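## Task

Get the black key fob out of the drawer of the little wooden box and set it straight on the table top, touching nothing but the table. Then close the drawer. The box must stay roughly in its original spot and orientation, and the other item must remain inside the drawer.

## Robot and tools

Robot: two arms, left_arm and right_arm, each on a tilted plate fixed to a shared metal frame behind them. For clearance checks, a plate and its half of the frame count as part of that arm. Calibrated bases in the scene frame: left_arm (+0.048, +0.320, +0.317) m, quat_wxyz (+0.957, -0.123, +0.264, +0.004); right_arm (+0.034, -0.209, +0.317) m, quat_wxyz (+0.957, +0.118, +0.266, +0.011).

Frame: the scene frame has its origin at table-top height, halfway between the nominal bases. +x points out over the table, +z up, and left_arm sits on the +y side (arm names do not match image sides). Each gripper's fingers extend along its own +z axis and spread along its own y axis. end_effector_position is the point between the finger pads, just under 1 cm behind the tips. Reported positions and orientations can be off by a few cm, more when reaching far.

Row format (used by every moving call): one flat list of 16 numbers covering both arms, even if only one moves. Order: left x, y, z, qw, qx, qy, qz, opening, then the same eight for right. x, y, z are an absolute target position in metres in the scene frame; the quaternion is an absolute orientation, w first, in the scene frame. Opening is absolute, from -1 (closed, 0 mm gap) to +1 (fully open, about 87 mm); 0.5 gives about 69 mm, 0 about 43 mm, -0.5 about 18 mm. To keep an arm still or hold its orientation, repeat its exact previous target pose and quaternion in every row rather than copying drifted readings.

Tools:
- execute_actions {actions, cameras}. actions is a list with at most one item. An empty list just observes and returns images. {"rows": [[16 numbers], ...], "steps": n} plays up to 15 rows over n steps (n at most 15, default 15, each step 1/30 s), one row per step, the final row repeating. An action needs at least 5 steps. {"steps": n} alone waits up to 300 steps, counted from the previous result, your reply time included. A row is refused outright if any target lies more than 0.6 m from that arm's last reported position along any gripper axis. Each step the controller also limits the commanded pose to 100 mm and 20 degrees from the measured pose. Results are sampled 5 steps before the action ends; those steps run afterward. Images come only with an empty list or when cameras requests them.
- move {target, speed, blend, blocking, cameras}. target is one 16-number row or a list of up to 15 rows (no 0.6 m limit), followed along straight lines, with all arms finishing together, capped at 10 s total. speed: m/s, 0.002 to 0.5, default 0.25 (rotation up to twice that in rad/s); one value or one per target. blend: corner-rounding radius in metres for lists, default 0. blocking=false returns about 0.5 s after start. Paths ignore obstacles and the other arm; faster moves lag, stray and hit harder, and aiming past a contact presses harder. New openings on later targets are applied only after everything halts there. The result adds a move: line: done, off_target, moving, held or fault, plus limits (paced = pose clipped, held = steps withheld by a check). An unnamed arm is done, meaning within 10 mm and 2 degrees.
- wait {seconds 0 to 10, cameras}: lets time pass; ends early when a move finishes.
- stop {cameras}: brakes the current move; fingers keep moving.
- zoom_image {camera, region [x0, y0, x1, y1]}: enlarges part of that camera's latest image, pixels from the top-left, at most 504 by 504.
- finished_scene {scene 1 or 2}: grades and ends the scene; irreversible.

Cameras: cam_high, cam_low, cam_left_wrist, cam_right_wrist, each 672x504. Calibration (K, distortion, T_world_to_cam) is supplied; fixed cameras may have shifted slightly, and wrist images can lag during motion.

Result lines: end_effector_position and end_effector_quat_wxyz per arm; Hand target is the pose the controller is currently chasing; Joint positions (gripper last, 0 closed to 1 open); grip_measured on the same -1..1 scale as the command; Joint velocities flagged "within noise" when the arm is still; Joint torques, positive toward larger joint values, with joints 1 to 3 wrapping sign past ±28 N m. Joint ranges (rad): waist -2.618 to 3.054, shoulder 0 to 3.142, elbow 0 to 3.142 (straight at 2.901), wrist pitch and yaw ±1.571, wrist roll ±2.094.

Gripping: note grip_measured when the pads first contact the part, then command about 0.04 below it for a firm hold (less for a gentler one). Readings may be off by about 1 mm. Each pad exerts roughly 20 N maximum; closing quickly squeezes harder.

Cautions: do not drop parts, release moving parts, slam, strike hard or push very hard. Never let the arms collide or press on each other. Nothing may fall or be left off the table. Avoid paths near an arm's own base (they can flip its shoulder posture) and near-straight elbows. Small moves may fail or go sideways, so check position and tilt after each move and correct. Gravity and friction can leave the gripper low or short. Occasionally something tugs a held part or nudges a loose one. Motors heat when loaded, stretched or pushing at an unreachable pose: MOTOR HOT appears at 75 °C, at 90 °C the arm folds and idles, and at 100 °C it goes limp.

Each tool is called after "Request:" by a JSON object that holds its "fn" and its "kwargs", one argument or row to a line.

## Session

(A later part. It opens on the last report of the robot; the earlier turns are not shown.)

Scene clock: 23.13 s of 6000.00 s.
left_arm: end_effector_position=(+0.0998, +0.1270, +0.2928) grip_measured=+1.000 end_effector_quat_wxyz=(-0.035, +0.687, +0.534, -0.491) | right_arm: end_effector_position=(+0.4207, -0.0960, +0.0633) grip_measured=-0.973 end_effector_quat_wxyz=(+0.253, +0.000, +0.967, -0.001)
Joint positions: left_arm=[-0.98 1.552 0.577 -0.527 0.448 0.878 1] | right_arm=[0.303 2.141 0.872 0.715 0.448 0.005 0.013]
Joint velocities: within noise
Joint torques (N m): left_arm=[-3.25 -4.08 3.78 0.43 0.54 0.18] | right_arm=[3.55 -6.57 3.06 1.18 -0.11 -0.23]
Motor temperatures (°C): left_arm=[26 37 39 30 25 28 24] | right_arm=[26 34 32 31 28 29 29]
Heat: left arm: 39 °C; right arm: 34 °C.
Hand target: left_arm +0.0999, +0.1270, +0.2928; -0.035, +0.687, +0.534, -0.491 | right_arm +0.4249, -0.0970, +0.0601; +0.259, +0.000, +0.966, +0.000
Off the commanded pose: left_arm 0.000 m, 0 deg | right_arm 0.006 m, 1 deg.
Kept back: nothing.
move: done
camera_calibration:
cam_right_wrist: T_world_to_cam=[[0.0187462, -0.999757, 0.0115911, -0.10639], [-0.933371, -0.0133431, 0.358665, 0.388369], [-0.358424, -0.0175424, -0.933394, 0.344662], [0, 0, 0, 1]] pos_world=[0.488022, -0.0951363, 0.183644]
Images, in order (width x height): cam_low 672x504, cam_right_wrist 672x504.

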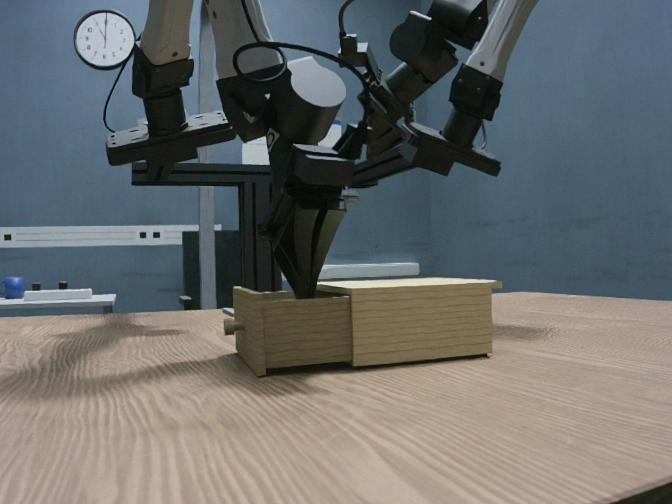

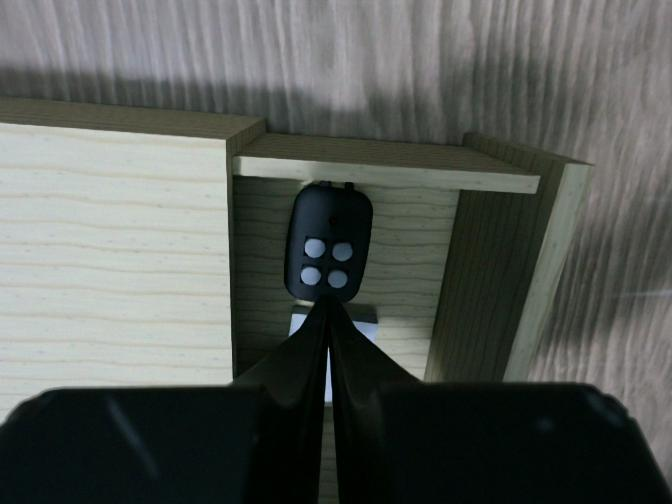

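Request:
{"fn": "move", "kwargs": {
  "target": [0.0998, 0.1270, 0.2928, -0.035, 0.687, 0.534, -0.491, 1, 0.437, -0.096, 0.035, 0.2588, 0, 0.9659, 0, -1],
  "cameras": ["cam_right_wrist"],
  "speed": 0.08
}}

Request:
{"fn": "move", "kwargs": {
  "target": [0.0998, 0.1270, 0.2928, -0.035, 0.687, 0.534, -0.491, 1, 0.437, -0.096, 0.025, 0.2588, 0, 0.9659, 0, -1],
  "cameras": ["cam_right_wrist"],
  "speed": 0.05
}}

Scene clock: 24.10 s of 6000.00 s.
left_arm: end_effector_position=(+0.0998, +0.1270, +0.2928) grip_measured=+1.000 end_effector_quat_wxyz=(-0.035, +0.687, +0.534, -0.491) | right_arm: end_effector_position=(+0.4328, -0.0948, +0.0421) grip_measured=-0.973 end_effector_quat_wxyz=(+0.255, -0.001, +0.967, -0.003)
Joint positions: left_arm=[-0.98 1.552 0.577 -0.527 0.448 0.878 1] | right_arm=[0.279 2.226 0.959 0.723 0.43 -0.012 0.013]
Joint velocities: within noise
Joint torques (N m): left_arm=[-3.19 -4.12 3.77 0.43 0.54 0.19] | right_arm=[3.22 -5.91 3.89 1.22 -0.19 -0.23]
Motor temperatures (°C): left_arm=[27 37 39 30 25 28 24] | right_arm=[26 34 32 31 28 29 29]
Heat: left arm: 39 °C; right arm: 34 °C.
Hand target: left_arm +0.0999, +0.1270, +0.2928; -0.035, +0.687, +0.534, -0.491 | right_arm +0.4367, -0.0961, +0.0353; +0.259, +0.000, +0.966, +0.000
Off the commanded pose: left_arm 0.000 m, 0 deg | right_arm 0.008 m, 1 deg.
Kept back: nothing.
move: done
camera_calibration:
cam_right_wrist: T_world_to_cam=[[0.0196975, -0.999704, 0.0143068, -0.105695], [-0.934536, -0.0133242, 0.355619, 0.407947], [-0.355323, -0.020375, -0.934521, 0.327714], [0, 0, 0, 1]] pos_world=[0.499767, -0.0935506, 0.162695]
Images, in order (width x height): cam_right_wrist 672x504.

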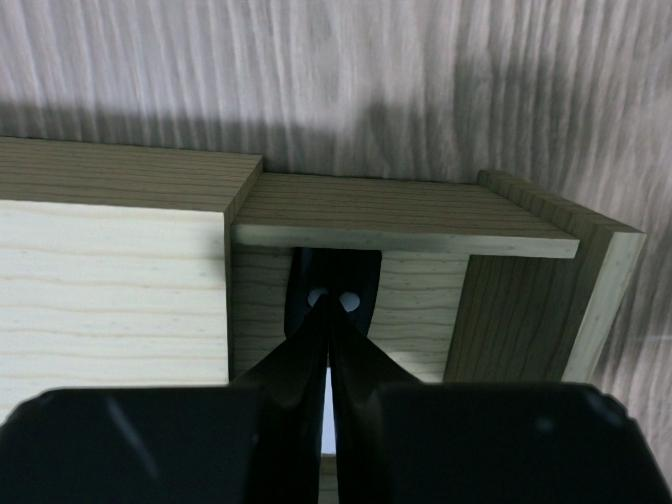

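Scene clock: 24.80 s of 6000.00 s.
left_arm: end_effector_position=(+0.0998, +0.1270, +0.2928) grip_measured=+1.000 end_effector_quat_wxyz=(-0.035, +0.687, +0.534, -0.491) | right_arm: end_effector_position=(+0.4329, -0.0951, +0.0407) grip_measured=-0.973 end_effector_quat_wxyz=(+0.256, -0.006, +0.967, -0.005)
Joint positions: left_arm=[-0.98 1.552 0.577 -0.527 0.448 0.878 1] | right_arm=[0.279 2.233 0.961 0.732 0.432 -0.024 0.013]
Joint velocities: within noise
Joint torques (N m): left_arm=[-3.19 -4.11 3.78 0.44 0.54 0.19] | right_arm=[2.61 -3.79 5.49 1.33 -0.27 -0.18]
Motor temperatures (°C): left_arm=[27 37 39 30 25 28 24] | right_arm=[26 34 32 31 28 29 29]
Heat: left arm: 39 °C; right arm: 34 °C.
Hand target: left_arm +0.0999, +0.1270, +0.2928; -0.035, +0.687, +0.534, -0.491 | right_arm +0.4361, -0.0965, +0.0260; +0.259, +0.000, +0.966, +0.000
Off the commanded pose: left_arm 0.000 m, 0 deg | right_arm 0.016 m, 1 deg.
Kept back: nothing.
move: off_target (right_arm)
camera_calibration:
cam_right_wrist: T_world_to_cam=[[0.028022, -0.99937, 0.0217868, -0.109878], [-0.935356, -0.0185267, 0.353222, 0.408432], [-0.352595, -0.0302764, -0.935286, 0.324273], [0, 0, 0, 1]] pos_world=[0.499446, -0.0924238, 0.161415]
Images, in order (width x height): cam_right_wrist 672x504.

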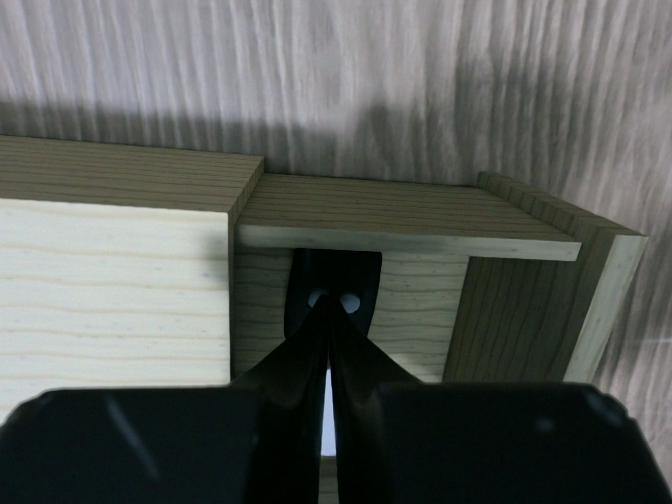

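Request:
{"fn": "move", "kwargs": {
  "target": [0.0998, 0.1270, 0.2928, -0.035, 0.687, 0.534, -0.491, 1, 0.436, -0.122, 0.028, 0.2588, 0, 0.9659, 0, -1],
  "cameras": ["cam_right_wrist","cam_low"],
  "speed": 0.05
}}

Scene clock: 25.90 s of 6000.00 s.
left_arm: end_effector_position=(+0.0998, +0.1270, +0.2928) grip_measured=+1.000 end_effector_quat_wxyz=(-0.035, +0.687, +0.534, -0.491) | right_arm: end_effector_position=(+0.4328, -0.0972, +0.0403) grip_measured=-0.973 end_effector_quat_wxyz=(+0.262, -0.011, +0.965, +0.024)
Joint positions: left_arm=[-0.98 1.552 0.577 -0.527 0.448 0.878 1] | right_arm=[0.249 2.222 0.933 0.767 0.346 -0.041 0.013]
Joint velocities: within noise
Joint torques (N m): left_arm=[-3.19 -4.07 3.81 0.44 0.54 0.19] | right_arm=[-0.65 -6.53 3.1 1.19 0.12 -0.37]
Motor temperatures (°C): left_arm=[27 37 39 30 25 28 24] | right_arm=[26 34 32 31 28 29 29]
Heat: left arm: 39 °C; right arm: 34 °C.
Hand target: left_arm +0.0999, +0.1270, +0.2928; -0.035, +0.687, +0.534, -0.491 | right_arm +0.4348, -0.1220, +0.0291; +0.258, +0.000, +0.966, +0.000
Off the commanded pose: left_arm 0.000 m, 0 deg | right_arm 0.028 m, 3 deg.
Kept back: nothing.
move: off_target (right_arm)
camera_calibration:
cam_right_wrist: T_world_to_cam=[[0.0532103, -0.998108, -0.0307975, -0.120558], [-0.938435, -0.0605236, 0.340112, 0.406239], [-0.341333, 0.010804, -0.93988, 0.323112], [0, 0, 0, 1]] pos_world=[0.497933, -0.0992334, 0.161807]
Images, in order (width x height): cam_low 672x504, cam_right_wrist 672x504.

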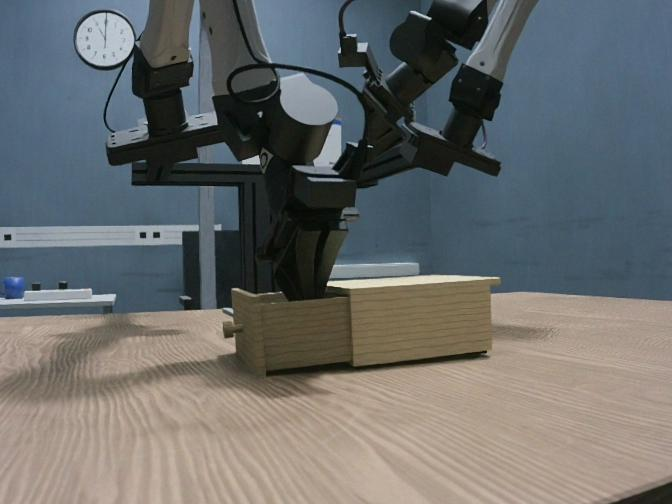

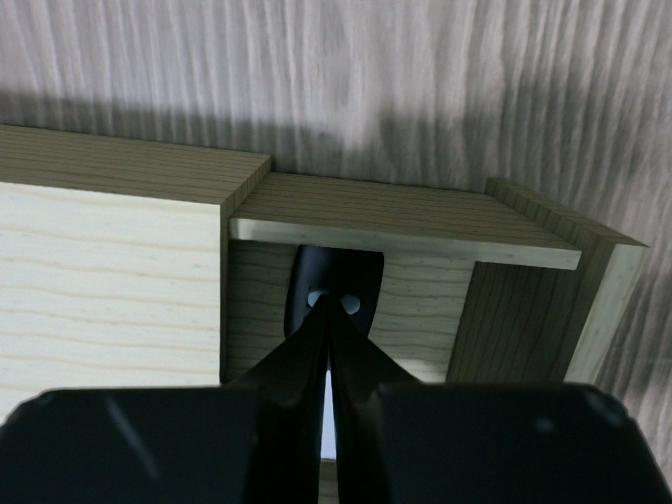

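Request:
{"fn": "move", "kwargs": {
  "target": [0.0998, 0.1270, 0.2928, -0.035, 0.687, 0.534, -0.491, 1, 0.436, -0.135, 0.033, 0.2588, 0, 0.9659, 0, -1],
  "cameras": ["cam_right_wrist","cam_low"],
  "speed": 0.05
}}

Scene clock: 26.90 s of 6000.00 s.
left_arm: end_effector_position=(+0.0998, +0.1270, +0.2928) grip_measured=+1.000 end_effector_quat_wxyz=(-0.035, +0.687, +0.534, -0.491) | right_arm: end_effector_position=(+0.4328, -0.0986, +0.0406) grip_measured=-0.973 end_effector_quat_wxyz=(+0.263, -0.012, +0.963, +0.052)
Joint positions: left_arm=[-0.98 1.552 0.577 -0.527 0.448 0.878 1] | right_arm=[0.219 2.209 0.916 0.775 0.267 -0.042 0.013]
Joint velocities: within noise
Joint torques (N m): left_arm=[-3.22 -4.07 3.81 0.42 0.54 0.19] | right_arm=[-0.55 -7.97 2.06 1.04 0.56 -0.46]
Motor temperatures (°C): left_arm=[27 37 39 30 25 28 24] | right_arm=[26 34 32 31 28 29 29]
Heat: left arm: 39 °C; right arm: 34 °C.
Hand target: left_arm +0.0999, +0.1270, +0.2928; -0.035, +0.687, +0.534, -0.491 | right_arm +0.4348, -0.1341, +0.0340; +0.258, +0.000, +0.966, +0.001
Off the commanded pose: left_arm 0.000 m, 0 deg | right_arm 0.037 m, 6 deg.
Kept back: nothing.
move: off_target (right_arm)
camera_calibration:
cam_right_wrist: T_world_to_cam=[[0.0681335, -0.994085, -0.0845742, -0.125839], [-0.937859, -0.0927295, 0.334397, 0.402848], [-0.340262, 0.056535, -0.93863, 0.327383], [0, 0, 0, 1]] pos_world=[0.497785, -0.106248, 0.161937]
Images, in order (width x height): cam_low 672x504, cam_right_wrist 672x504.

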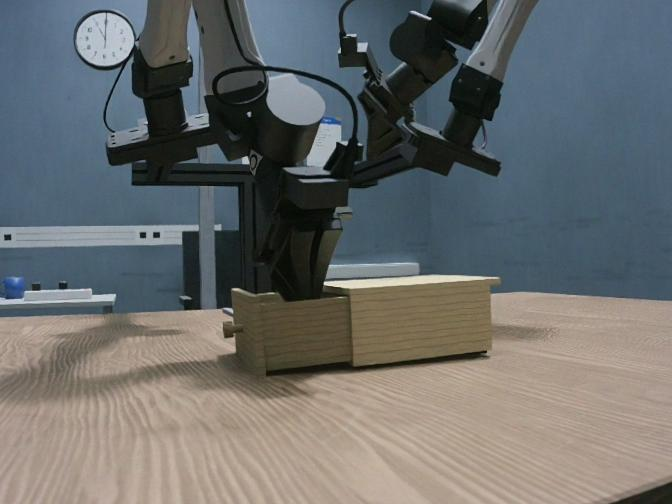

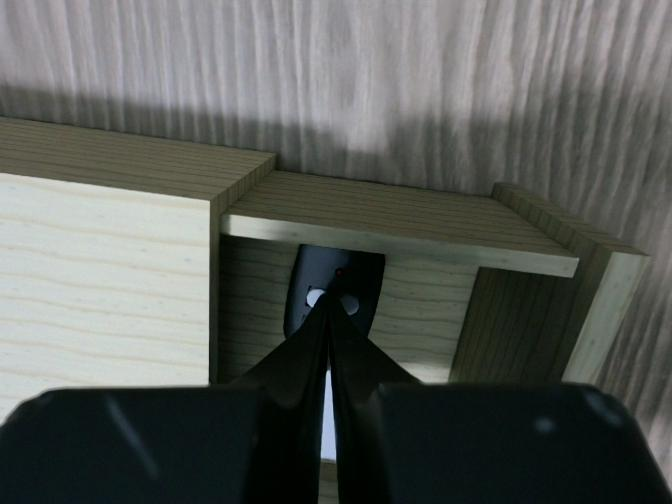

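Request:
{"fn": "move", "kwargs": {
  "target": [
    [0.0998, 0.1270, 0.2928, -0.035, 0.687, 0.534, -0.491, 1, 0.425, -0.105, 0.10, 0.2588, 0, 0.9659, 0, -1],
    [0.0998, 0.1270, 0.2928, -0.035, 0.687, 0.534, -0.491, 1, 0.398, -0.120, 0.09, 0.243, 0.0885, 0.9077, 0.330, -1]
  ],
  "cameras": ["cam_right_wrist","cam_low"],
  "speed": 0.2
}}

Scene clock: 31.20 s of 6000.00 s.
left_arm: end_effector_position=(+0.0998, +0.1270, +0.2928) grip_measured=+1.000 end_effector_quat_wxyz=(-0.035, +0.687, +0.534, -0.491) | right_arm: end_effector_position=(+0.3979, -0.1196, +0.0929) grip_measured=-0.973 end_effector_quat_wxyz=(+0.242, +0.084, +0.910, +0.326)
Joint positions: left_arm=[-0.98 1.552 0.577 -0.527 0.448 0.878 1] | right_arm=[-0.086 2.023 0.68 0.839 -0.489 0.148 0.013]
Joint velocities: within noise
Joint torques (N m): left_arm=[-3.19 -4.11 3.79 0.44 0.53 0.19] | right_arm=[1.58 -5.57 1.35 1.15 -0.46 -0.1]
Motor temperatures (°C): left_arm=[27 37 39 30 25 28 24] | right_arm=[26 35 32 31 28 29 29]
Heat: left arm: 39 °C; right arm: 35 °C.
Hand target: left_arm +0.0999, +0.1270, +0.2928; -0.035, +0.687, +0.534, -0.491 | right_arm +0.3979, -0.1200, +0.0901; +0.243, +0.088, +0.908, +0.330
Off the commanded pose: left_arm 0.000 m, 0 deg | right_arm 0.003 m, 1 deg.
Kept back: nothing.
move: done
camera_calibration:
cam_right_wrist: T_world_to_cam=[[0.0230717, -0.779191, -0.626362, -0.0458996], [-0.93546, -0.237848, 0.261424, 0.339225], [-0.352678, 0.579905, -0.73439, 0.414388], [0, 0, 0, 1]] pos_world=[0.464536, -0.195387, 0.186891]
Images, in order (width x height): cam_low 672x504, cam_right_wrist 672x504.

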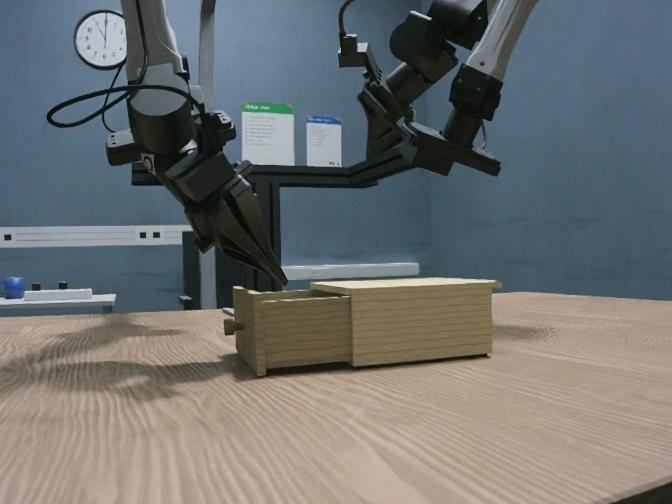

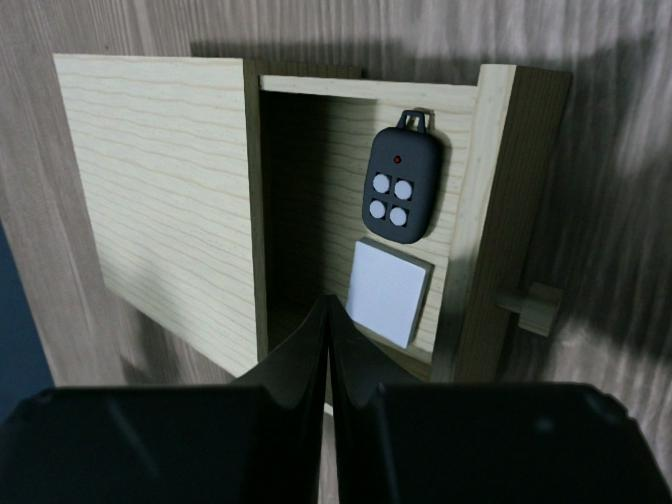

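Request:
{"fn": "move", "kwargs": {
  "target": [0.0998, 0.1270, 0.2928, -0.035, 0.687, 0.534, -0.491, 1, 0.415, -0.104, 0.095, 0.2588, 0, 0.9659, 0, 0.4],
  "cameras": ["cam_right_wrist","cam_high"],
  "speed": 0.2
}}

Scene clock: 35.03 s of 6000.00 s.
left_arm: end_effector_position=(+0.0998, +0.1270, +0.2928) grip_measured=+1.000 end_effector_quat_wxyz=(-0.035, +0.687, +0.534, -0.491) | right_arm: end_effector_position=(+0.4147, -0.1069, +0.0958) grip_measured=+0.400 end_effector_quat_wxyz=(+0.260, +0.007, +0.965, +0.004)
Joint positions: left_arm=[-0.98 1.552 0.577 -0.527 0.448 0.878 1] | right_arm=[0.31 1.994 0.766 0.69 0.447 0.02 0.7]
Joint velocities: within noise
Joint torques (N m): left_arm=[-3.23 -4.12 3.84 0.42 0.55 0.2] | right_arm=[5.19 -6.48 3.41 0.96 0.12 -0.26]
Motor temperatures (°C): left_arm=[27 37 39 30 25 28 24] | right_arm=[26 35 32 31 28 29 29]
Heat: left arm: 39 °C; right arm: 35 °C.
Hand target: left_arm +0.0999, +0.1270, +0.2928; -0.035, +0.687, +0.534, -0.491 | right_arm +0.4149, -0.1041, +0.0950; +0.259, +0.000, +0.966, +0.000
Off the commanded pose: left_arm 0.000 m, 0 deg | right_arm 0.003 m, 1 deg.
Kept back: nothing.
move: done
camera_calibration:
cam_right_wrist: T_world_to_cam=[[0.0064857, -0.999975, -0.00298328, -0.111037], [-0.938707, -0.00711652, 0.344642, 0.375214], [-0.344655, 0.000565178, -0.938729, 0.369362], [0, 0, 0, 1]] pos_world=[0.480239, -0.108573, 0.217085]
Images, in order (width x height): cam_high 672x504, cam_right_wrist 672x504.

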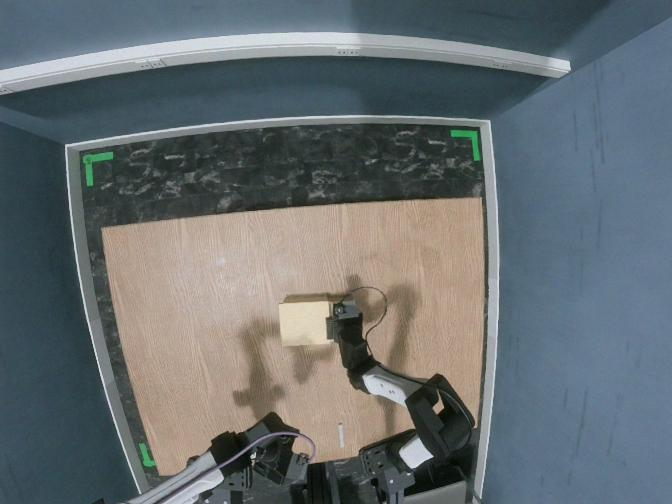

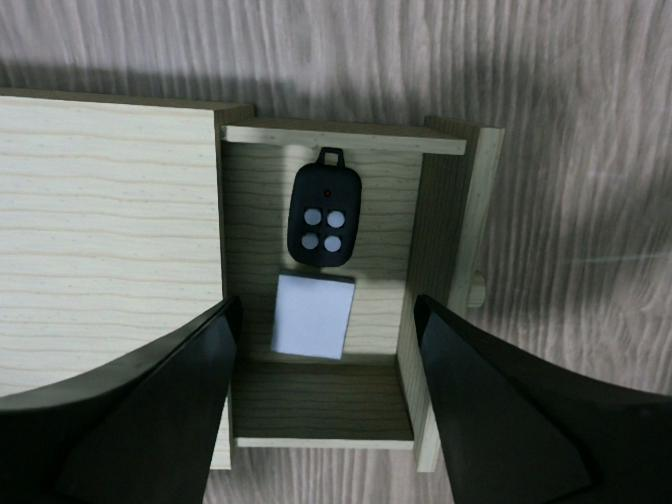

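Request:
{"fn": "execute_actions", "kwargs": {
  "actions": [],
  "cameras": ["cam_low","cam_high"]
}}

Request:
{"fn": "zoom_image", "kwargs": {
  "camera": "cam_low",
  "region": [200, 160, 400, 310]
}}

Request:
{"fn": "zoom_image", "kwargs": {
  "camera": "cam_high",
  "region": [270, 270, 390, 360]
}}

Scene clock: 36.57 s of 6000.00 s.
left_arm: end_effector_position=(+0.0998, +0.1270, +0.2928) grip_measured=+1.000 end_effector_quat_wxyz=(-0.035, +0.687, +0.534, -0.491) | right_arm: end_effector_position=(+0.4145, -0.1074, +0.0957) grip_measured=+0.400 end_effector_quat_wxyz=(+0.260, +0.007, +0.966, +0.003)
Joint positions: left_arm=[-0.98 1.552 0.577 -0.527 0.448 0.878 1] | right_arm=[0.31 1.994 0.766 0.689 0.45 0.02 0.7]
Joint velocities: within noise
Joint torques (N m): left_arm=[-3.22 -4.05 3.77 0.44 0.54 0.19] | right_arm=[5.14 -6.53 3.48 0.98 0.08 -0.27]
Motor temperatures (°C): left_arm=[27 37 39 30 25 28 24] | right_arm=[26 35 32 32 28 29 29]
Heat: left arm: 39 °C; right arm: 35 °C.
Hand target: left_arm +0.0999, +0.1270, +0.2928; -0.035, +0.687, +0.534, -0.491 | right_arm +0.4149, -0.1040, +0.0950; +0.259, +0.000, +0.966, +0.000
Off the commanded pose: left_arm 0.000 m, 0 deg | right_arm 0.003 m, 1 deg.
Steps of this call (1-46: nothing new was sent). Readings (end_effector_position of left_arm | right_arm):
1: (+0.0998, +0.1270, +0.2928) | (+0.4147, -0.1070, +0.0958)
2: (+0.0998, +0.1270, +0.2928) | (+0.4146, -0.1071, +0.0957)
4: (+0.0998, +0.1270, +0.2928) | (+0.4146, -0.1071, +0.0957)
8: (+0.0998, +0.1270, +0.2928) | (+0.4146, -0.1073, +0.0957)
46: the state above
Images, in order (width x height): cam_high 672x504, cam_low 672x504.

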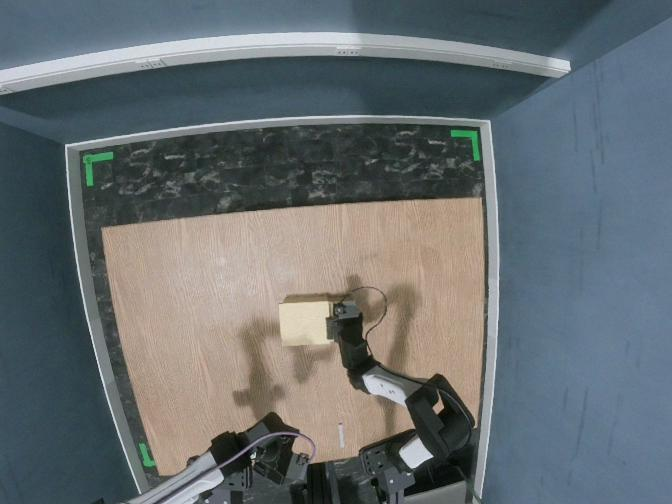

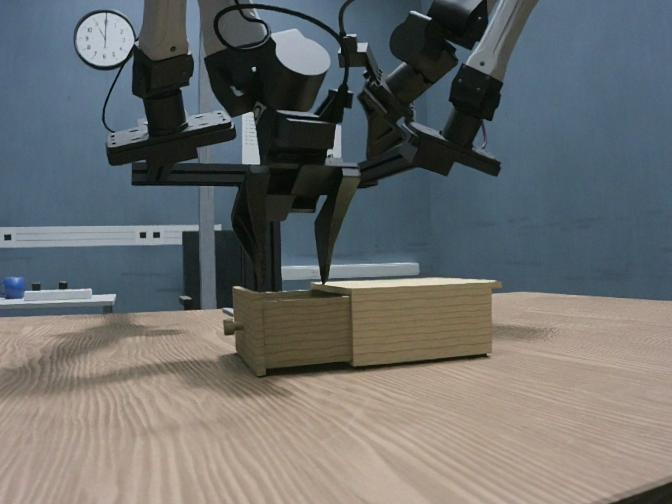

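Scaled by 2.520 from the camera's 672x504 image, which has a finer 960x720 frame.

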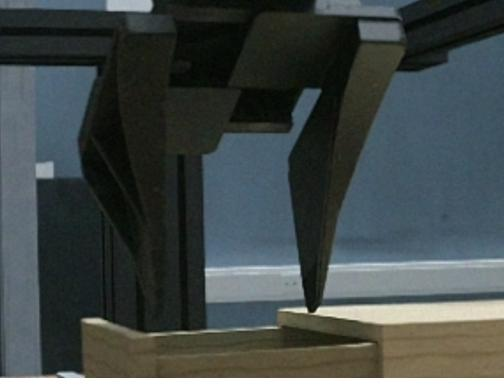

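Scaled by 4.200 from the camera's 672x504 image, which has a finer 960x720 frame.

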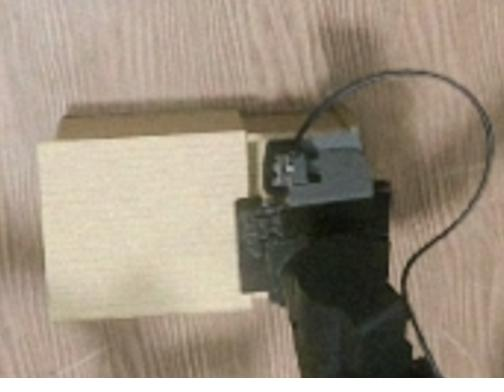

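Request:
{"fn": "move", "kwargs": {
  "target": [0.0998, 0.1270, 0.2928, -0.035, 0.687, 0.534, -0.491, 1, 0.394, -0.111, 0.089, 0.2582, 0.018, 0.9635, 0.0674, -0.06],
  "cameras": ["cam_right_wrist"],
  "speed": 0.1
}}

Scene clock: 38.87 s of 6000.00 s.
left_arm: end_effector_position=(+0.0998, +0.1270, +0.2928) grip_measured=+1.000 end_effector_quat_wxyz=(-0.035, +0.687, +0.534, -0.491) | right_arm: end_effector_position=(+0.3896, -0.1088, +0.0871) grip_measured=-0.060 end_effector_quat_wxyz=(+0.250, +0.008, +0.966, +0.063)
Joint positions: left_arm=[-0.98 1.552 0.577 -0.527 0.448 0.878 1] | right_arm=[0.247 1.994 0.665 0.783 0.279 0.025 0.47]
Joint velocities: within noise
Joint torques (N m): left_arm=[-3.23 -4.07 3.84 0.43 0.54 0.18] | right_arm=[2.7 -7.47 1.14 1.23 -0.2 -0.02]
Motor temperatures (°C): left_arm=[27 37 39 30 25 28 24] | right_arm=[26 35 31 32 28 29 29]
Heat: left arm: 39 °C; right arm: 35 °C.
Hand target: left_arm +0.0999, +0.1270, +0.2928; -0.035, +0.687, +0.534, -0.491 | right_arm +0.3940, -0.1110, +0.0890; +0.258, +0.018, +0.964, +0.067
Off the commanded pose: left_arm 0.000 m, 0 deg | right_arm 0.005 m, 2 deg.
Kept back: nothing.
move: done
camera_calibration:
cam_right_wrist: T_world_to_cam=[[0.034515, -0.992442, -0.117762, -0.11292], [-0.930638, -0.0748692, 0.358199, 0.342891], [-0.364309, 0.0972308, -0.926189, 0.369627], [0, 0, 0, 1]] pos_world=[0.457664, -0.122334, 0.206223]
Images, in order (width x height): cam_right_wrist 672x504.

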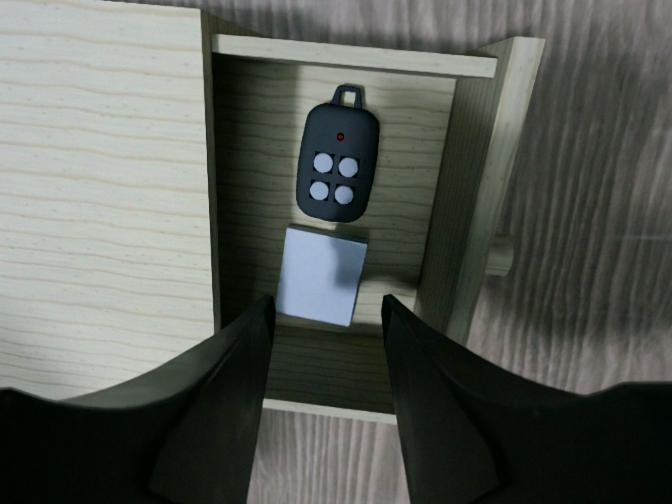

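Request:
{"fn": "move", "kwargs": {
  "target": [0.0998, 0.1270, 0.2928, -0.035, 0.687, 0.534, -0.491, 1, 0.414, -0.1095, 0.057, 0.2582, 0.018, 0.9635, 0.0674, -0.06],
  "cameras": ["cam_right_wrist","cam_low"],
  "speed": 0.07
}}

Scene clock: 42.23 s of 6000.00 s.
left_arm: end_effector_position=(+0.0998, +0.1270, +0.2928) grip_measured=+1.000 end_effector_quat_wxyz=(-0.035, +0.687, +0.534, -0.491) | right_arm: end_effector_position=(+0.4117, -0.1078, +0.0616) grip_measured=-0.060 end_effector_quat_wxyz=(+0.255, +0.019, +0.964, +0.067)
Joint positions: left_arm=[-0.98 1.552 0.577 -0.527 0.448 0.878 1] | right_arm=[0.209 2.105 0.784 0.793 0.246 0.024 0.47]
Joint velocities: within noise
Joint torques (N m): left_arm=[-3.21 -4.07 3.85 0.43 0.54 0.18] | right_arm=[2.85 -5.87 2.59 1.22 -0.19 -0.26]
Motor temperatures (°C): left_arm=[27 37 39 30 25 28 24] | right_arm=[26 35 31 32 28 29 29]
Heat: left arm: 39 °C; right arm: 35 °C.
Hand target: left_arm +0.0999, +0.1270, +0.2928; -0.035, +0.687, +0.534, -0.491 | right_arm +0.4138, -0.1095, +0.0571; +0.258, +0.018, +0.964, +0.067
Off the commanded pose: left_arm 0.000 m, 0 deg | right_arm 0.005 m, 0 deg.
Kept back: nothing.
move: done
camera_calibration:
cam_right_wrist: T_world_to_cam=[[0.0156696, -0.991446, -0.129571, -0.107076], [-0.935287, -0.060354, 0.348705, 0.376798], [-0.353542, 0.115722, -0.928233, 0.351707], [0, 0, 0, 1]] pos_world=[0.478435, -0.124119, 0.181201]
Images, in order (width x height): cam_low 672x504, cam_right_wrist 672x504.

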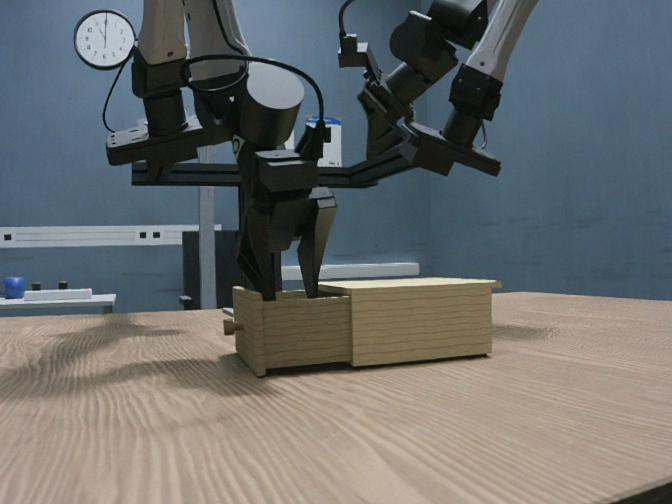

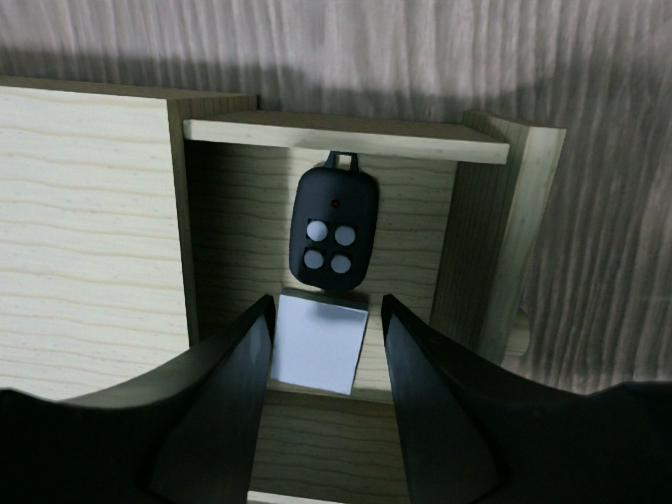

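Request:
{"fn": "move", "kwargs": {
  "target": [0.0998, 0.1270, 0.2928, -0.035, 0.687, 0.534, -0.491, 1, 0.424, -0.1075, 0.037, 0.2582, 0.018, 0.9635, 0.0674, -0.06],
  "cameras": ["cam_right_wrist"],
  "speed": 0.05
}}

Scene clock: 43.20 s of 6000.00 s.
left_arm: end_effector_position=(+0.0998, +0.1270, +0.2928) grip_measured=+1.000 end_effector_quat_wxyz=(-0.035, +0.687, +0.534, -0.491) | right_arm: end_effector_position=(+0.4226, -0.1032, +0.0429) grip_measured=-0.060 end_effector_quat_wxyz=(+0.256, +0.019, +0.964, +0.070)
Joint positions: left_arm=[-0.98 1.552 0.577 -0.527 0.448 0.878 1] | right_arm=[0.196 2.186 0.867 0.794 0.227 0.017 0.47]
Joint velocities: within noise
Joint torques (N m): left_arm=[-3.21 -4.03 3.82 0.44 0.54 0.18] | right_arm=[2.66 -6.22 2.44 1.23 -0.17 -0.29]
Motor temperatures (°C): left_arm=[27 37 39 30 25 28 24] | right_arm=[26 35 31 32 28 29 29]
Heat: left arm: 39 °C; right arm: 35 °C.
Hand target: left_arm +0.0999, +0.1270, +0.2928; -0.035, +0.687, +0.534, -0.491 | right_arm +0.4238, -0.1075, +0.0372; +0.258, +0.018, +0.964, +0.067
Off the commanded pose: left_arm 0.000 m, 0 deg | right_arm 0.007 m, 0 deg.
Kept back: nothing.
move: done
camera_calibration:
cam_right_wrist: T_world_to_cam=[[0.0189475, -0.990554, -0.135807, -0.106137], [-0.935835, -0.0653822, 0.34632, 0.393531], [-0.351928, 0.120531, -0.928234, 0.33747], [0, 0, 0, 1]] pos_world=[0.489056, -0.12008, 0.162549]
Images, in order (width x height): cam_right_wrist 672x504.

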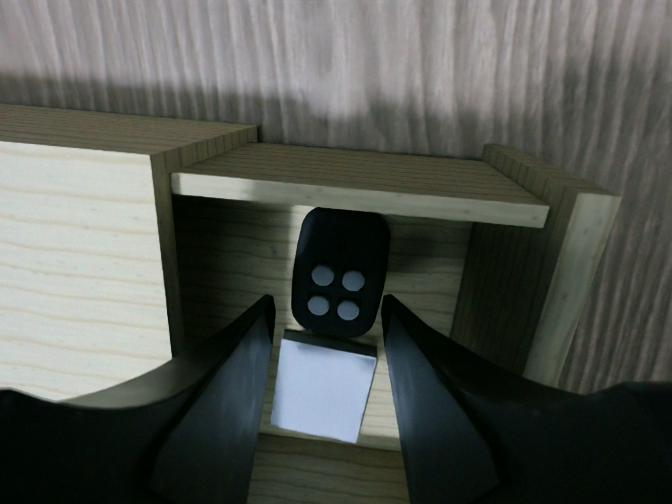

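Request:
{"fn": "move", "kwargs": {
  "target": [
    [0.0998, 0.1270, 0.2928, -0.035, 0.687, 0.534, -0.491, 1, 0.424, -0.114, 0.038, 0.2582, 0.018, 0.9635, 0.0674, -0.06],
    [0.0998, 0.1270, 0.2928, -0.035, 0.687, 0.534, -0.491, 1, 0.430, -0.113, 0.027, 0.2582, 0.018, 0.9635, 0.0674, -0.06]
  ],
  "cameras": ["cam_right_wrist"],
  "speed": 0.05
}}

Scene clock: 44.43 s of 6000.00 s.
left_arm: end_effector_position=(+0.0998, +0.1270, +0.2928) grip_measured=+1.000 end_effector_quat_wxyz=(-0.035, +0.687, +0.534, -0.491) | right_arm: end_effector_position=(+0.4301, -0.1024, +0.0364) grip_measured=-0.061 end_effector_quat_wxyz=(+0.259, +0.018, +0.962, +0.081)
Joint positions: left_arm=[-0.98 1.552 0.577 -0.527 0.448 0.878 1] | right_arm=[0.179 2.212 0.902 0.794 0.192 0.012 0.47]
Joint velocities: within noise
Joint torques (N m): left_arm=[-3.26 -4.04 3.86 0.43 0.54 0.2] | right_arm=[1.76 -5.98 2.7 1.21 -0.04 -0.37]
Motor temperatures (°C): left_arm=[27 37 39 30 25 28 24] | right_arm=[26 35 31 32 28 29 29]
Heat: left arm: 39 °C; right arm: 35 °C.
Hand target: left_arm +0.0999, +0.1270, +0.2928; -0.035, +0.687, +0.534, -0.491 | right_arm +0.4295, -0.1131, +0.0274; +0.258, +0.018, +0.964, +0.067
Off the commanded pose: left_arm 0.000 m, 0 deg | right_arm 0.014 m, 2 deg.
Kept back: nothing.
move: off_target (right_arm)
camera_calibration:
cam_right_wrist: T_world_to_cam=[[0.0252066, -0.98743, -0.156035, -0.10806], [-0.938244, -0.0772423, 0.337242, 0.403091], [-0.345055, 0.137898, -0.928397, 0.332769], [0, 0, 0, 1]] pos_world=[0.495746, -0.121454, 0.156141]
Images, in order (width x height): cam_right_wrist 672x504.

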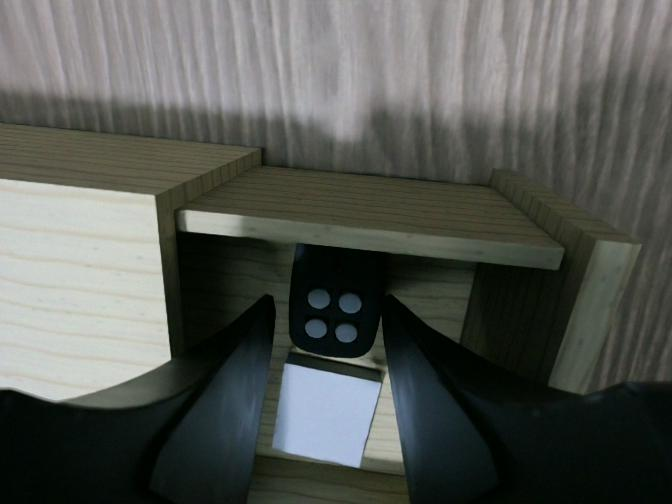

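Request:
{"fn": "execute_actions", "kwargs": {
  "actions": [],
  "cameras": ["cam_low"]
}}

Request:
{"fn": "zoom_image", "kwargs": {
  "camera": "cam_low",
  "region": [200, 200, 400, 390]
}}

Scene clock: 44.60 s of 6000.00 s.
left_arm: end_effector_position=(+0.0998, +0.1270, +0.2928) grip_measured=+1.000 end_effector_quat_wxyz=(-0.035, +0.687, +0.534, -0.491) | right_arm: end_effector_position=(+0.4301, -0.1024, +0.0364) grip_measured=-0.061 end_effector_quat_wxyz=(+0.259, +0.018, +0.962, +0.081)
Joint positions: left_arm=[-0.98 1.552 0.577 -0.527 0.448 0.878 1] | right_arm=[0.179 2.212 0.902 0.794 0.192 0.012 0.47]
Joint velocities: within noise
Joint torques (N m): left_arm=[-3.21 -4.08 3.78 0.43 0.54 0.19] | right_arm=[2 -5.83 2.67 1.17 -0.04 -0.38]
Motor temperatures (°C): left_arm=[27 37 39 30 25 28 24] | right_arm=[26 35 31 32 28 29 29]
Heat: left arm: 39 °C; right arm: 35 °C.
Hand target: left_arm +0.0999, +0.1270, +0.2928; -0.035, +0.687, +0.534, -0.491 | right_arm +0.4295, -0.1131, +0.0274; +0.258, +0.018, +0.964, +0.067
Off the commanded pose: left_arm 0.000 m, 0 deg | right_arm 0.014 m, 2 deg.
Steps of this call (1-5: nothing new was sent). Readings (end_effector_position of left_arm | right_arm):
1: (+0.0998, +0.1270, +0.2928) | (+0.4301, -0.1024, +0.0364)
2: (+0.0998, +0.1270, +0.2928) | (+0.4301, -0.1024, +0.0364)
4: (+0.0998, +0.1270, +0.2928) | (+0.4301, -0.1024, +0.0364)
5: the state above
Images, in order (width x height): cam_low 672x504.

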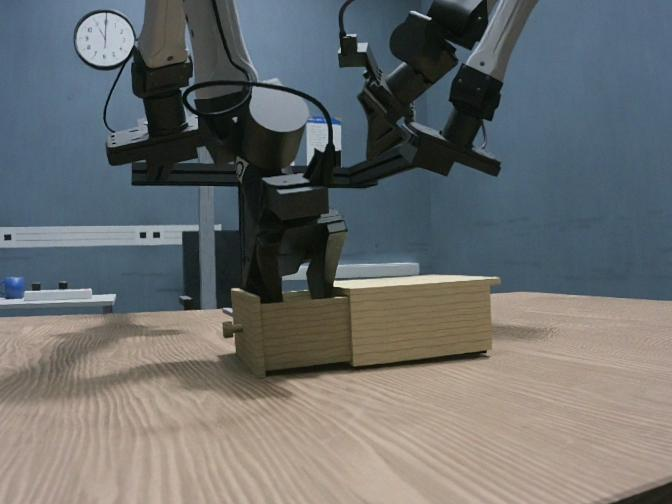

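Scaled by 2.520 from the camera's 672x504 image, which has a finer 960x720 frame.

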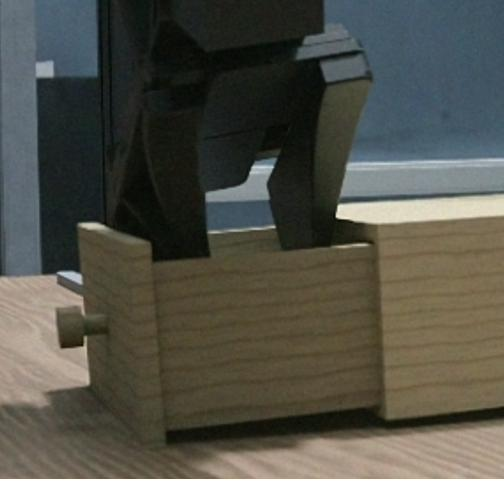

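Request:
{"fn": "move", "kwargs": {
  "target": [
    [0.0998, 0.1270, 0.2928, -0.035, 0.687, 0.534, -0.491, 1, 0.420, -0.105, 0.058, 0.2582, 0.018, 0.9635, 0.0674, -0.06],
    [0.0998, 0.1270, 0.2928, -0.035, 0.687, 0.534, -0.491, 1, 0.420, -0.109, 0.055, 0.2588, 0, 0.9659, 0, -0.06]
  ],
  "cameras": ["cam_right_wrist","cam_low"],
  "speed": 0.08
}}

Scene clock: 46.67 s of 6000.00 s.
left_arm: end_effector_position=(+0.0998, +0.1270, +0.2928) grip_measured=+1.000 end_effector_quat_wxyz=(-0.035, +0.687, +0.534, -0.491) | right_arm: end_effector_position=(+0.4136, -0.1120, +0.0498) grip_measured=-0.060 end_effector_quat_wxyz=(+0.252, +0.005, +0.968, +0.003)
Joint positions: left_arm=[-0.98 1.552 0.577 -0.527 0.448 0.878 1] | right_arm=[0.249 2.17 0.843 0.783 0.396 -0.012 0.47]
Joint velocities: within noise
Joint torques (N m): left_arm=[-3.21 -4.11 3.82 0.43 0.54 0.19] | right_arm=[5.55 -8.44 2.47 0.98 0.11 -0.25]
Motor temperatures (°C): left_arm=[27 37 39 30 25 28 24] | right_arm=[26 36 31 32 28 29 29]
Heat: left arm: 39 °C; right arm: 36 °C.
Hand target: left_arm +0.0999, +0.1270, +0.2928; -0.035, +0.687, +0.534, -0.491 | right_arm +0.4199, -0.1091, +0.0550; +0.259, +0.000, +0.966, +0.000
Off the commanded pose: left_arm 0.000 m, 0 deg | right_arm 0.009 m, 1 deg.
Kept back: nothing.
move: done
camera_calibration:
cam_right_wrist: T_world_to_cam=[[0.0104016, -0.999945, 0.00114175, -0.118105], [-0.932641, -0.00928964, 0.360687, 0.386405], [-0.360656, -0.00481656, -0.932686, 0.331511], [0, 0, 0, 1]] pos_world=[0.481167, -0.112912, 0.16996]
Images, in order (width x height): cam_low 672x504, cam_right_wrist 672x504.

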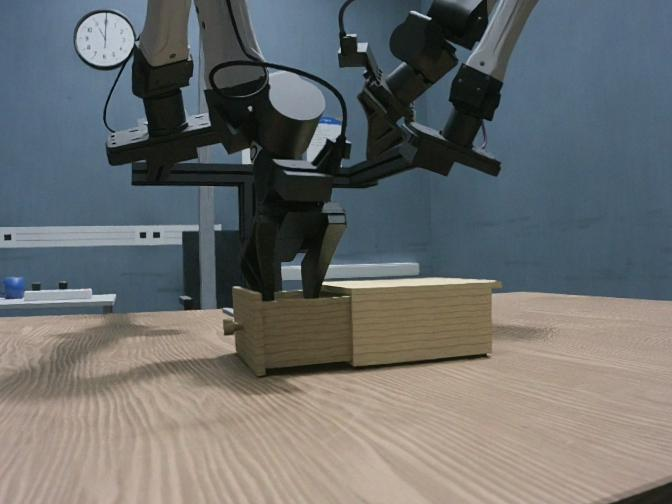

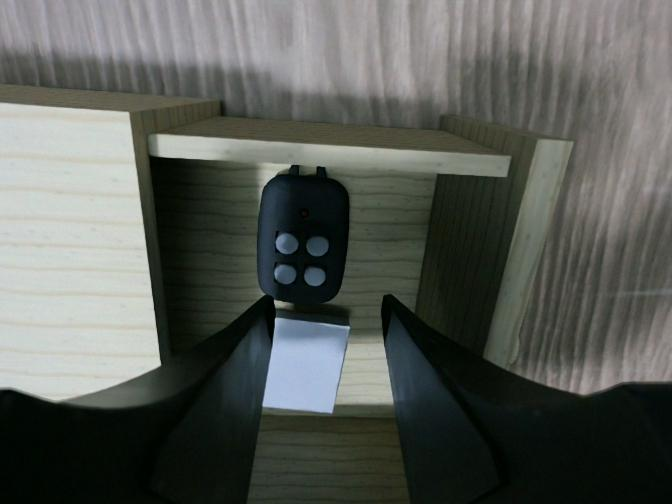

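Request:
{"fn": "move", "kwargs": {
  "target": [0.0998, 0.1270, 0.2928, -0.035, 0.687, 0.534, -0.491, 1, 0.424, -0.1015, 0.047, 0.2588, 0, 0.9659, 0, -0.06],
  "cameras": ["cam_right_wrist","cam_low"],
  "speed": 0.08
}}

Scene clock: 47.73 s of 6000.00 s.
left_arm: end_effector_position=(+0.0998, +0.1270, +0.2928) grip_measured=+1.000 end_effector_quat_wxyz=(-0.035, +0.687, +0.534, -0.491) | right_arm: end_effector_position=(+0.4284, -0.1069, +0.0511) grip_measured=-0.060 end_effector_quat_wxyz=(+0.265, +0.008, +0.964, +0.002)
Joint positions: left_arm=[-0.98 1.552 0.577 -0.527 0.448 0.878 1] | right_arm=[0.257 2.18 0.886 0.779 0.406 -0.013 0.47]
Joint velocities: within noise
Joint torques (N m): left_arm=[-3.21 -4.04 3.82 0.44 0.55 0.19] | right_arm=[5.72 -6.11 2.69 1 0.11 -0.21]
Motor temperatures (°C): left_arm=[27 37 39 30 25 28 24] | right_arm=[26 36 31 32 28 29 29]
Heat: left arm: 39 °C; right arm: 36 °C.
Hand target: left_arm +0.0999, +0.1270, +0.2928; -0.035, +0.687, +0.534, -0.491 | right_arm +0.4239, -0.1015, +0.0472; +0.259, +0.000, +0.966, +0.000
Off the commanded pose: left_arm 0.000 m, 0 deg | right_arm 0.008 m, 1 deg.
Kept back: nothing.
move: done
camera_calibration:
cam_right_wrist: T_world_to_cam=[[0.00384959, -0.999992, 0.00110059, -0.11041], [-0.94194, -0.00325657, 0.335766, 0.405675], [-0.33576, -0.00232925, -0.941945, 0.328149], [0, 0, 0, 1]] pos_world=[0.492725, -0.108323, 0.173007]
Images, in order (width x height): cam_low 672x504, cam_right_wrist 672x504.

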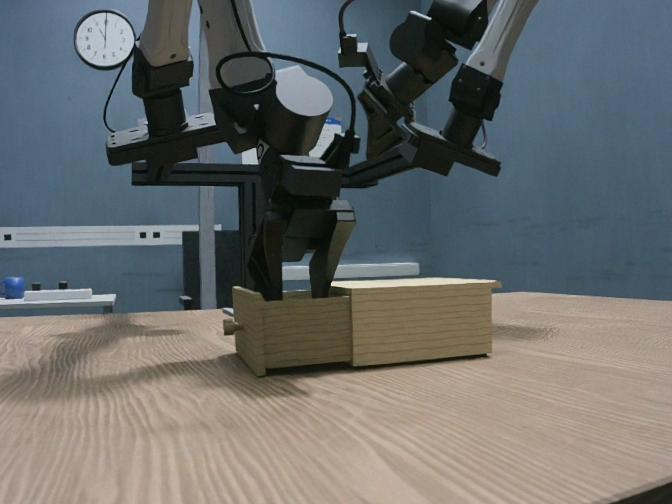

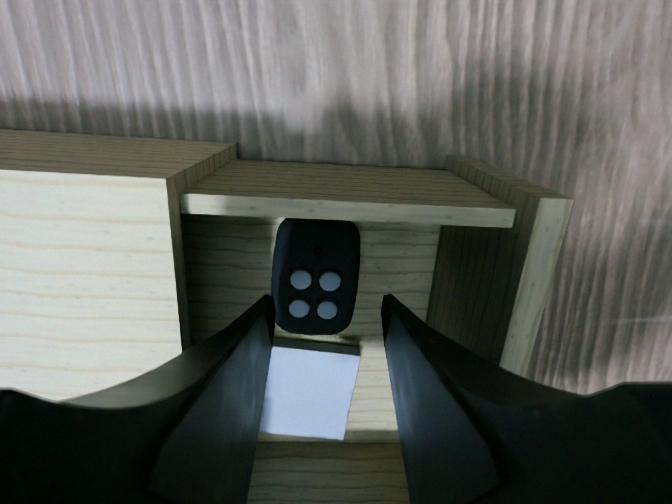

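Request:
{"fn": "move", "kwargs": {
  "target": [0.0998, 0.1270, 0.2928, -0.035, 0.687, 0.534, -0.491, 1, 0.428, -0.0945, 0.043, 0.2588, 0, 0.9659, 0, -0.06],
  "cameras": ["cam_right_wrist"],
  "speed": 0.08
}}

Scene clock: 48.67 s of 6000.00 s.
left_arm: end_effector_position=(+0.0998, +0.1270, +0.2928) grip_measured=+1.000 end_effector_quat_wxyz=(-0.035, +0.687, +0.534, -0.491) | right_arm: end_effector_position=(+0.4320, -0.1063, +0.0470) grip_measured=-0.060 end_effector_quat_wxyz=(+0.264, +0.009, +0.964, -0.009)
Joint positions: left_arm=[-0.98 1.552 0.577 -0.527 0.448 0.878 1] | right_arm=[0.263 2.201 0.917 0.766 0.432 -0.014 0.47]
Joint velocities: within noise
Joint torques (N m): left_arm=[-3.19 -4.1 3.85 0.44 0.56 0.19] | right_arm=[6.35 -6.08 3.26 1.02 0 -0.11]
Motor temperatures (°C): left_arm=[27 37 39 30 25 27 24] | right_arm=[26 36 31 32 28 29 29]
Heat: left arm: 39 °C; right arm: 36 °C.
Hand target: left_arm +0.0999, +0.1270, +0.2928; -0.035, +0.687, +0.534, -0.491 | right_arm +0.4277, -0.0947, +0.0433; +0.259, +0.000, +0.966, +0.000
Off the commanded pose: left_arm 0.000 m, 0 deg | right_arm 0.013 m, 2 deg.
Kept back: nothing.
move: off_target (right_arm)
camera_calibration:
cam_right_wrist: T_world_to_cam=[[-0.00311526, -0.99978, 0.0207596, -0.107643], [-0.941129, 0.00994873, 0.3379, 0.41142], [-0.338032, -0.0184848, -0.940953, 0.324797], [0, 0, 0, 1]] pos_world=[0.496656, -0.105708, 0.168834]
Images, in order (width x height): cam_right_wrist 672x504.

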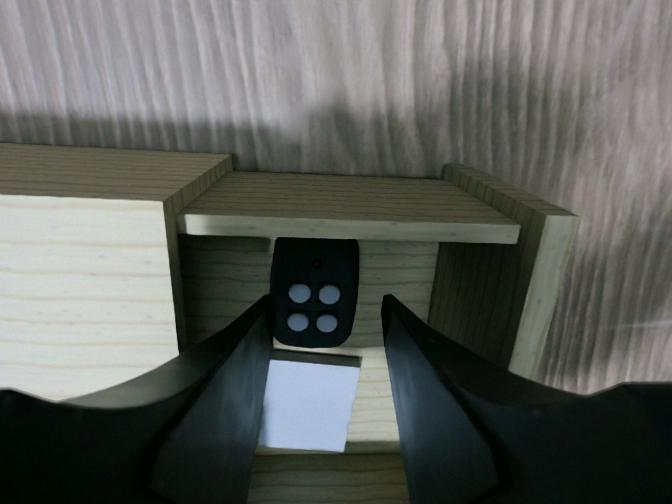

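Request:
{"fn": "move", "kwargs": {
  "target": [
    [0.0998, 0.1270, 0.2928, -0.035, 0.687, 0.534, -0.491, 1, 0.415, -0.107, 0.10, 0.2588, 0, 0.9659, 0, -0.06],
    [0.0998, 0.1270, 0.2928, -0.035, 0.687, 0.534, -0.491, 1, 0.404, -0.136, 0.085, 0.1901, 0.0166, 0.9779, 0.0856, 1]
  ],
  "cameras": ["cam_right_wrist","cam_low"],
  "speed": 0.12
}}

Scene clock: 53.93 s of 6000.00 s.
left_arm: end_effector_position=(+0.0998, +0.1270, +0.2928) grip_measured=+1.000 end_effector_quat_wxyz=(-0.035, +0.687, +0.534, -0.491) | right_arm: end_effector_position=(+0.3919, -0.1255, +0.0779) grip_measured=+1.000 end_effector_quat_wxyz=(+0.178, +0.008, +0.979, +0.097)
Joint positions: left_arm=[-0.98 1.552 0.577 -0.527 0.448 0.878 1] | right_arm=[0.144 1.96 0.786 0.492 0.13 0.019 1]
Joint velocities: within noise
Joint torques (N m): left_arm=[-3.21 -4.11 3.81 0.44 0.54 0.19] | right_arm=[2.04 -9.74 2.95 0.71 0.01 -0.18]
Motor temperatures (°C): left_arm=[27 37 39 30 25 27 23] | right_arm=[26 36 31 32 28 29 29]
Heat: left arm: 39 °C; right arm: 36 °C.
Hand target: left_arm +0.0999, +0.1270, +0.2928; -0.035, +0.687, +0.534, -0.491 | right_arm +0.4037, -0.1359, +0.0847; +0.190, +0.017, +0.978, +0.086
Off the commanded pose: left_arm 0.000 m, 0 deg | right_arm 0.018 m, 2 deg.
Kept back: nothing.
move: off_target (right_arm); target 2's new opening was sent with right_arm's hand 0.018 m and 2 deg from that target
camera_calibration:
cam_right_wrist: T_world_to_cam=[[0.0390165, -0.981696, -0.186418, -0.125751], [-0.866685, -0.126099, 0.482656, 0.305911], [-0.497328, 0.142734, -0.85574, 0.415948], [0, 0, 0, 1]] pos_world=[0.476897, -0.144244, 0.184852]
Images, in order (width x height): cam_low 672x504, cam_right_wrist 672x504.

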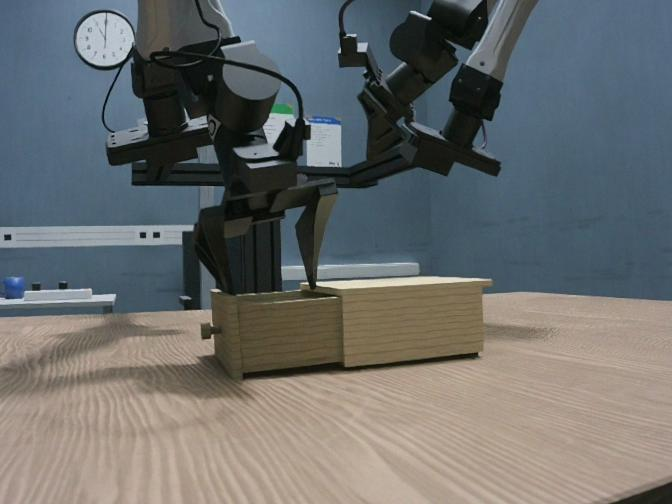

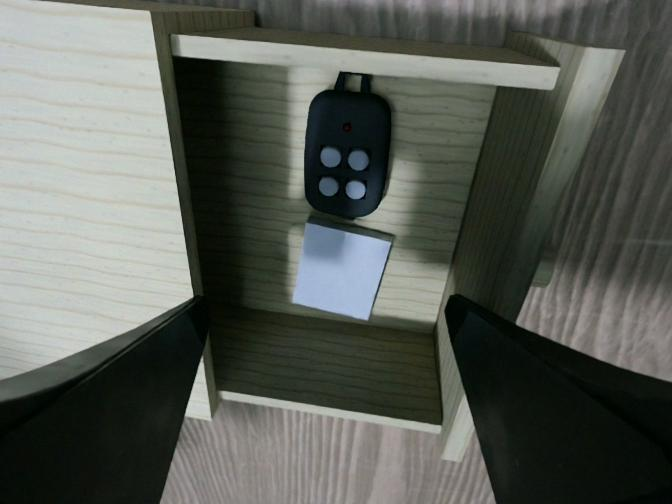

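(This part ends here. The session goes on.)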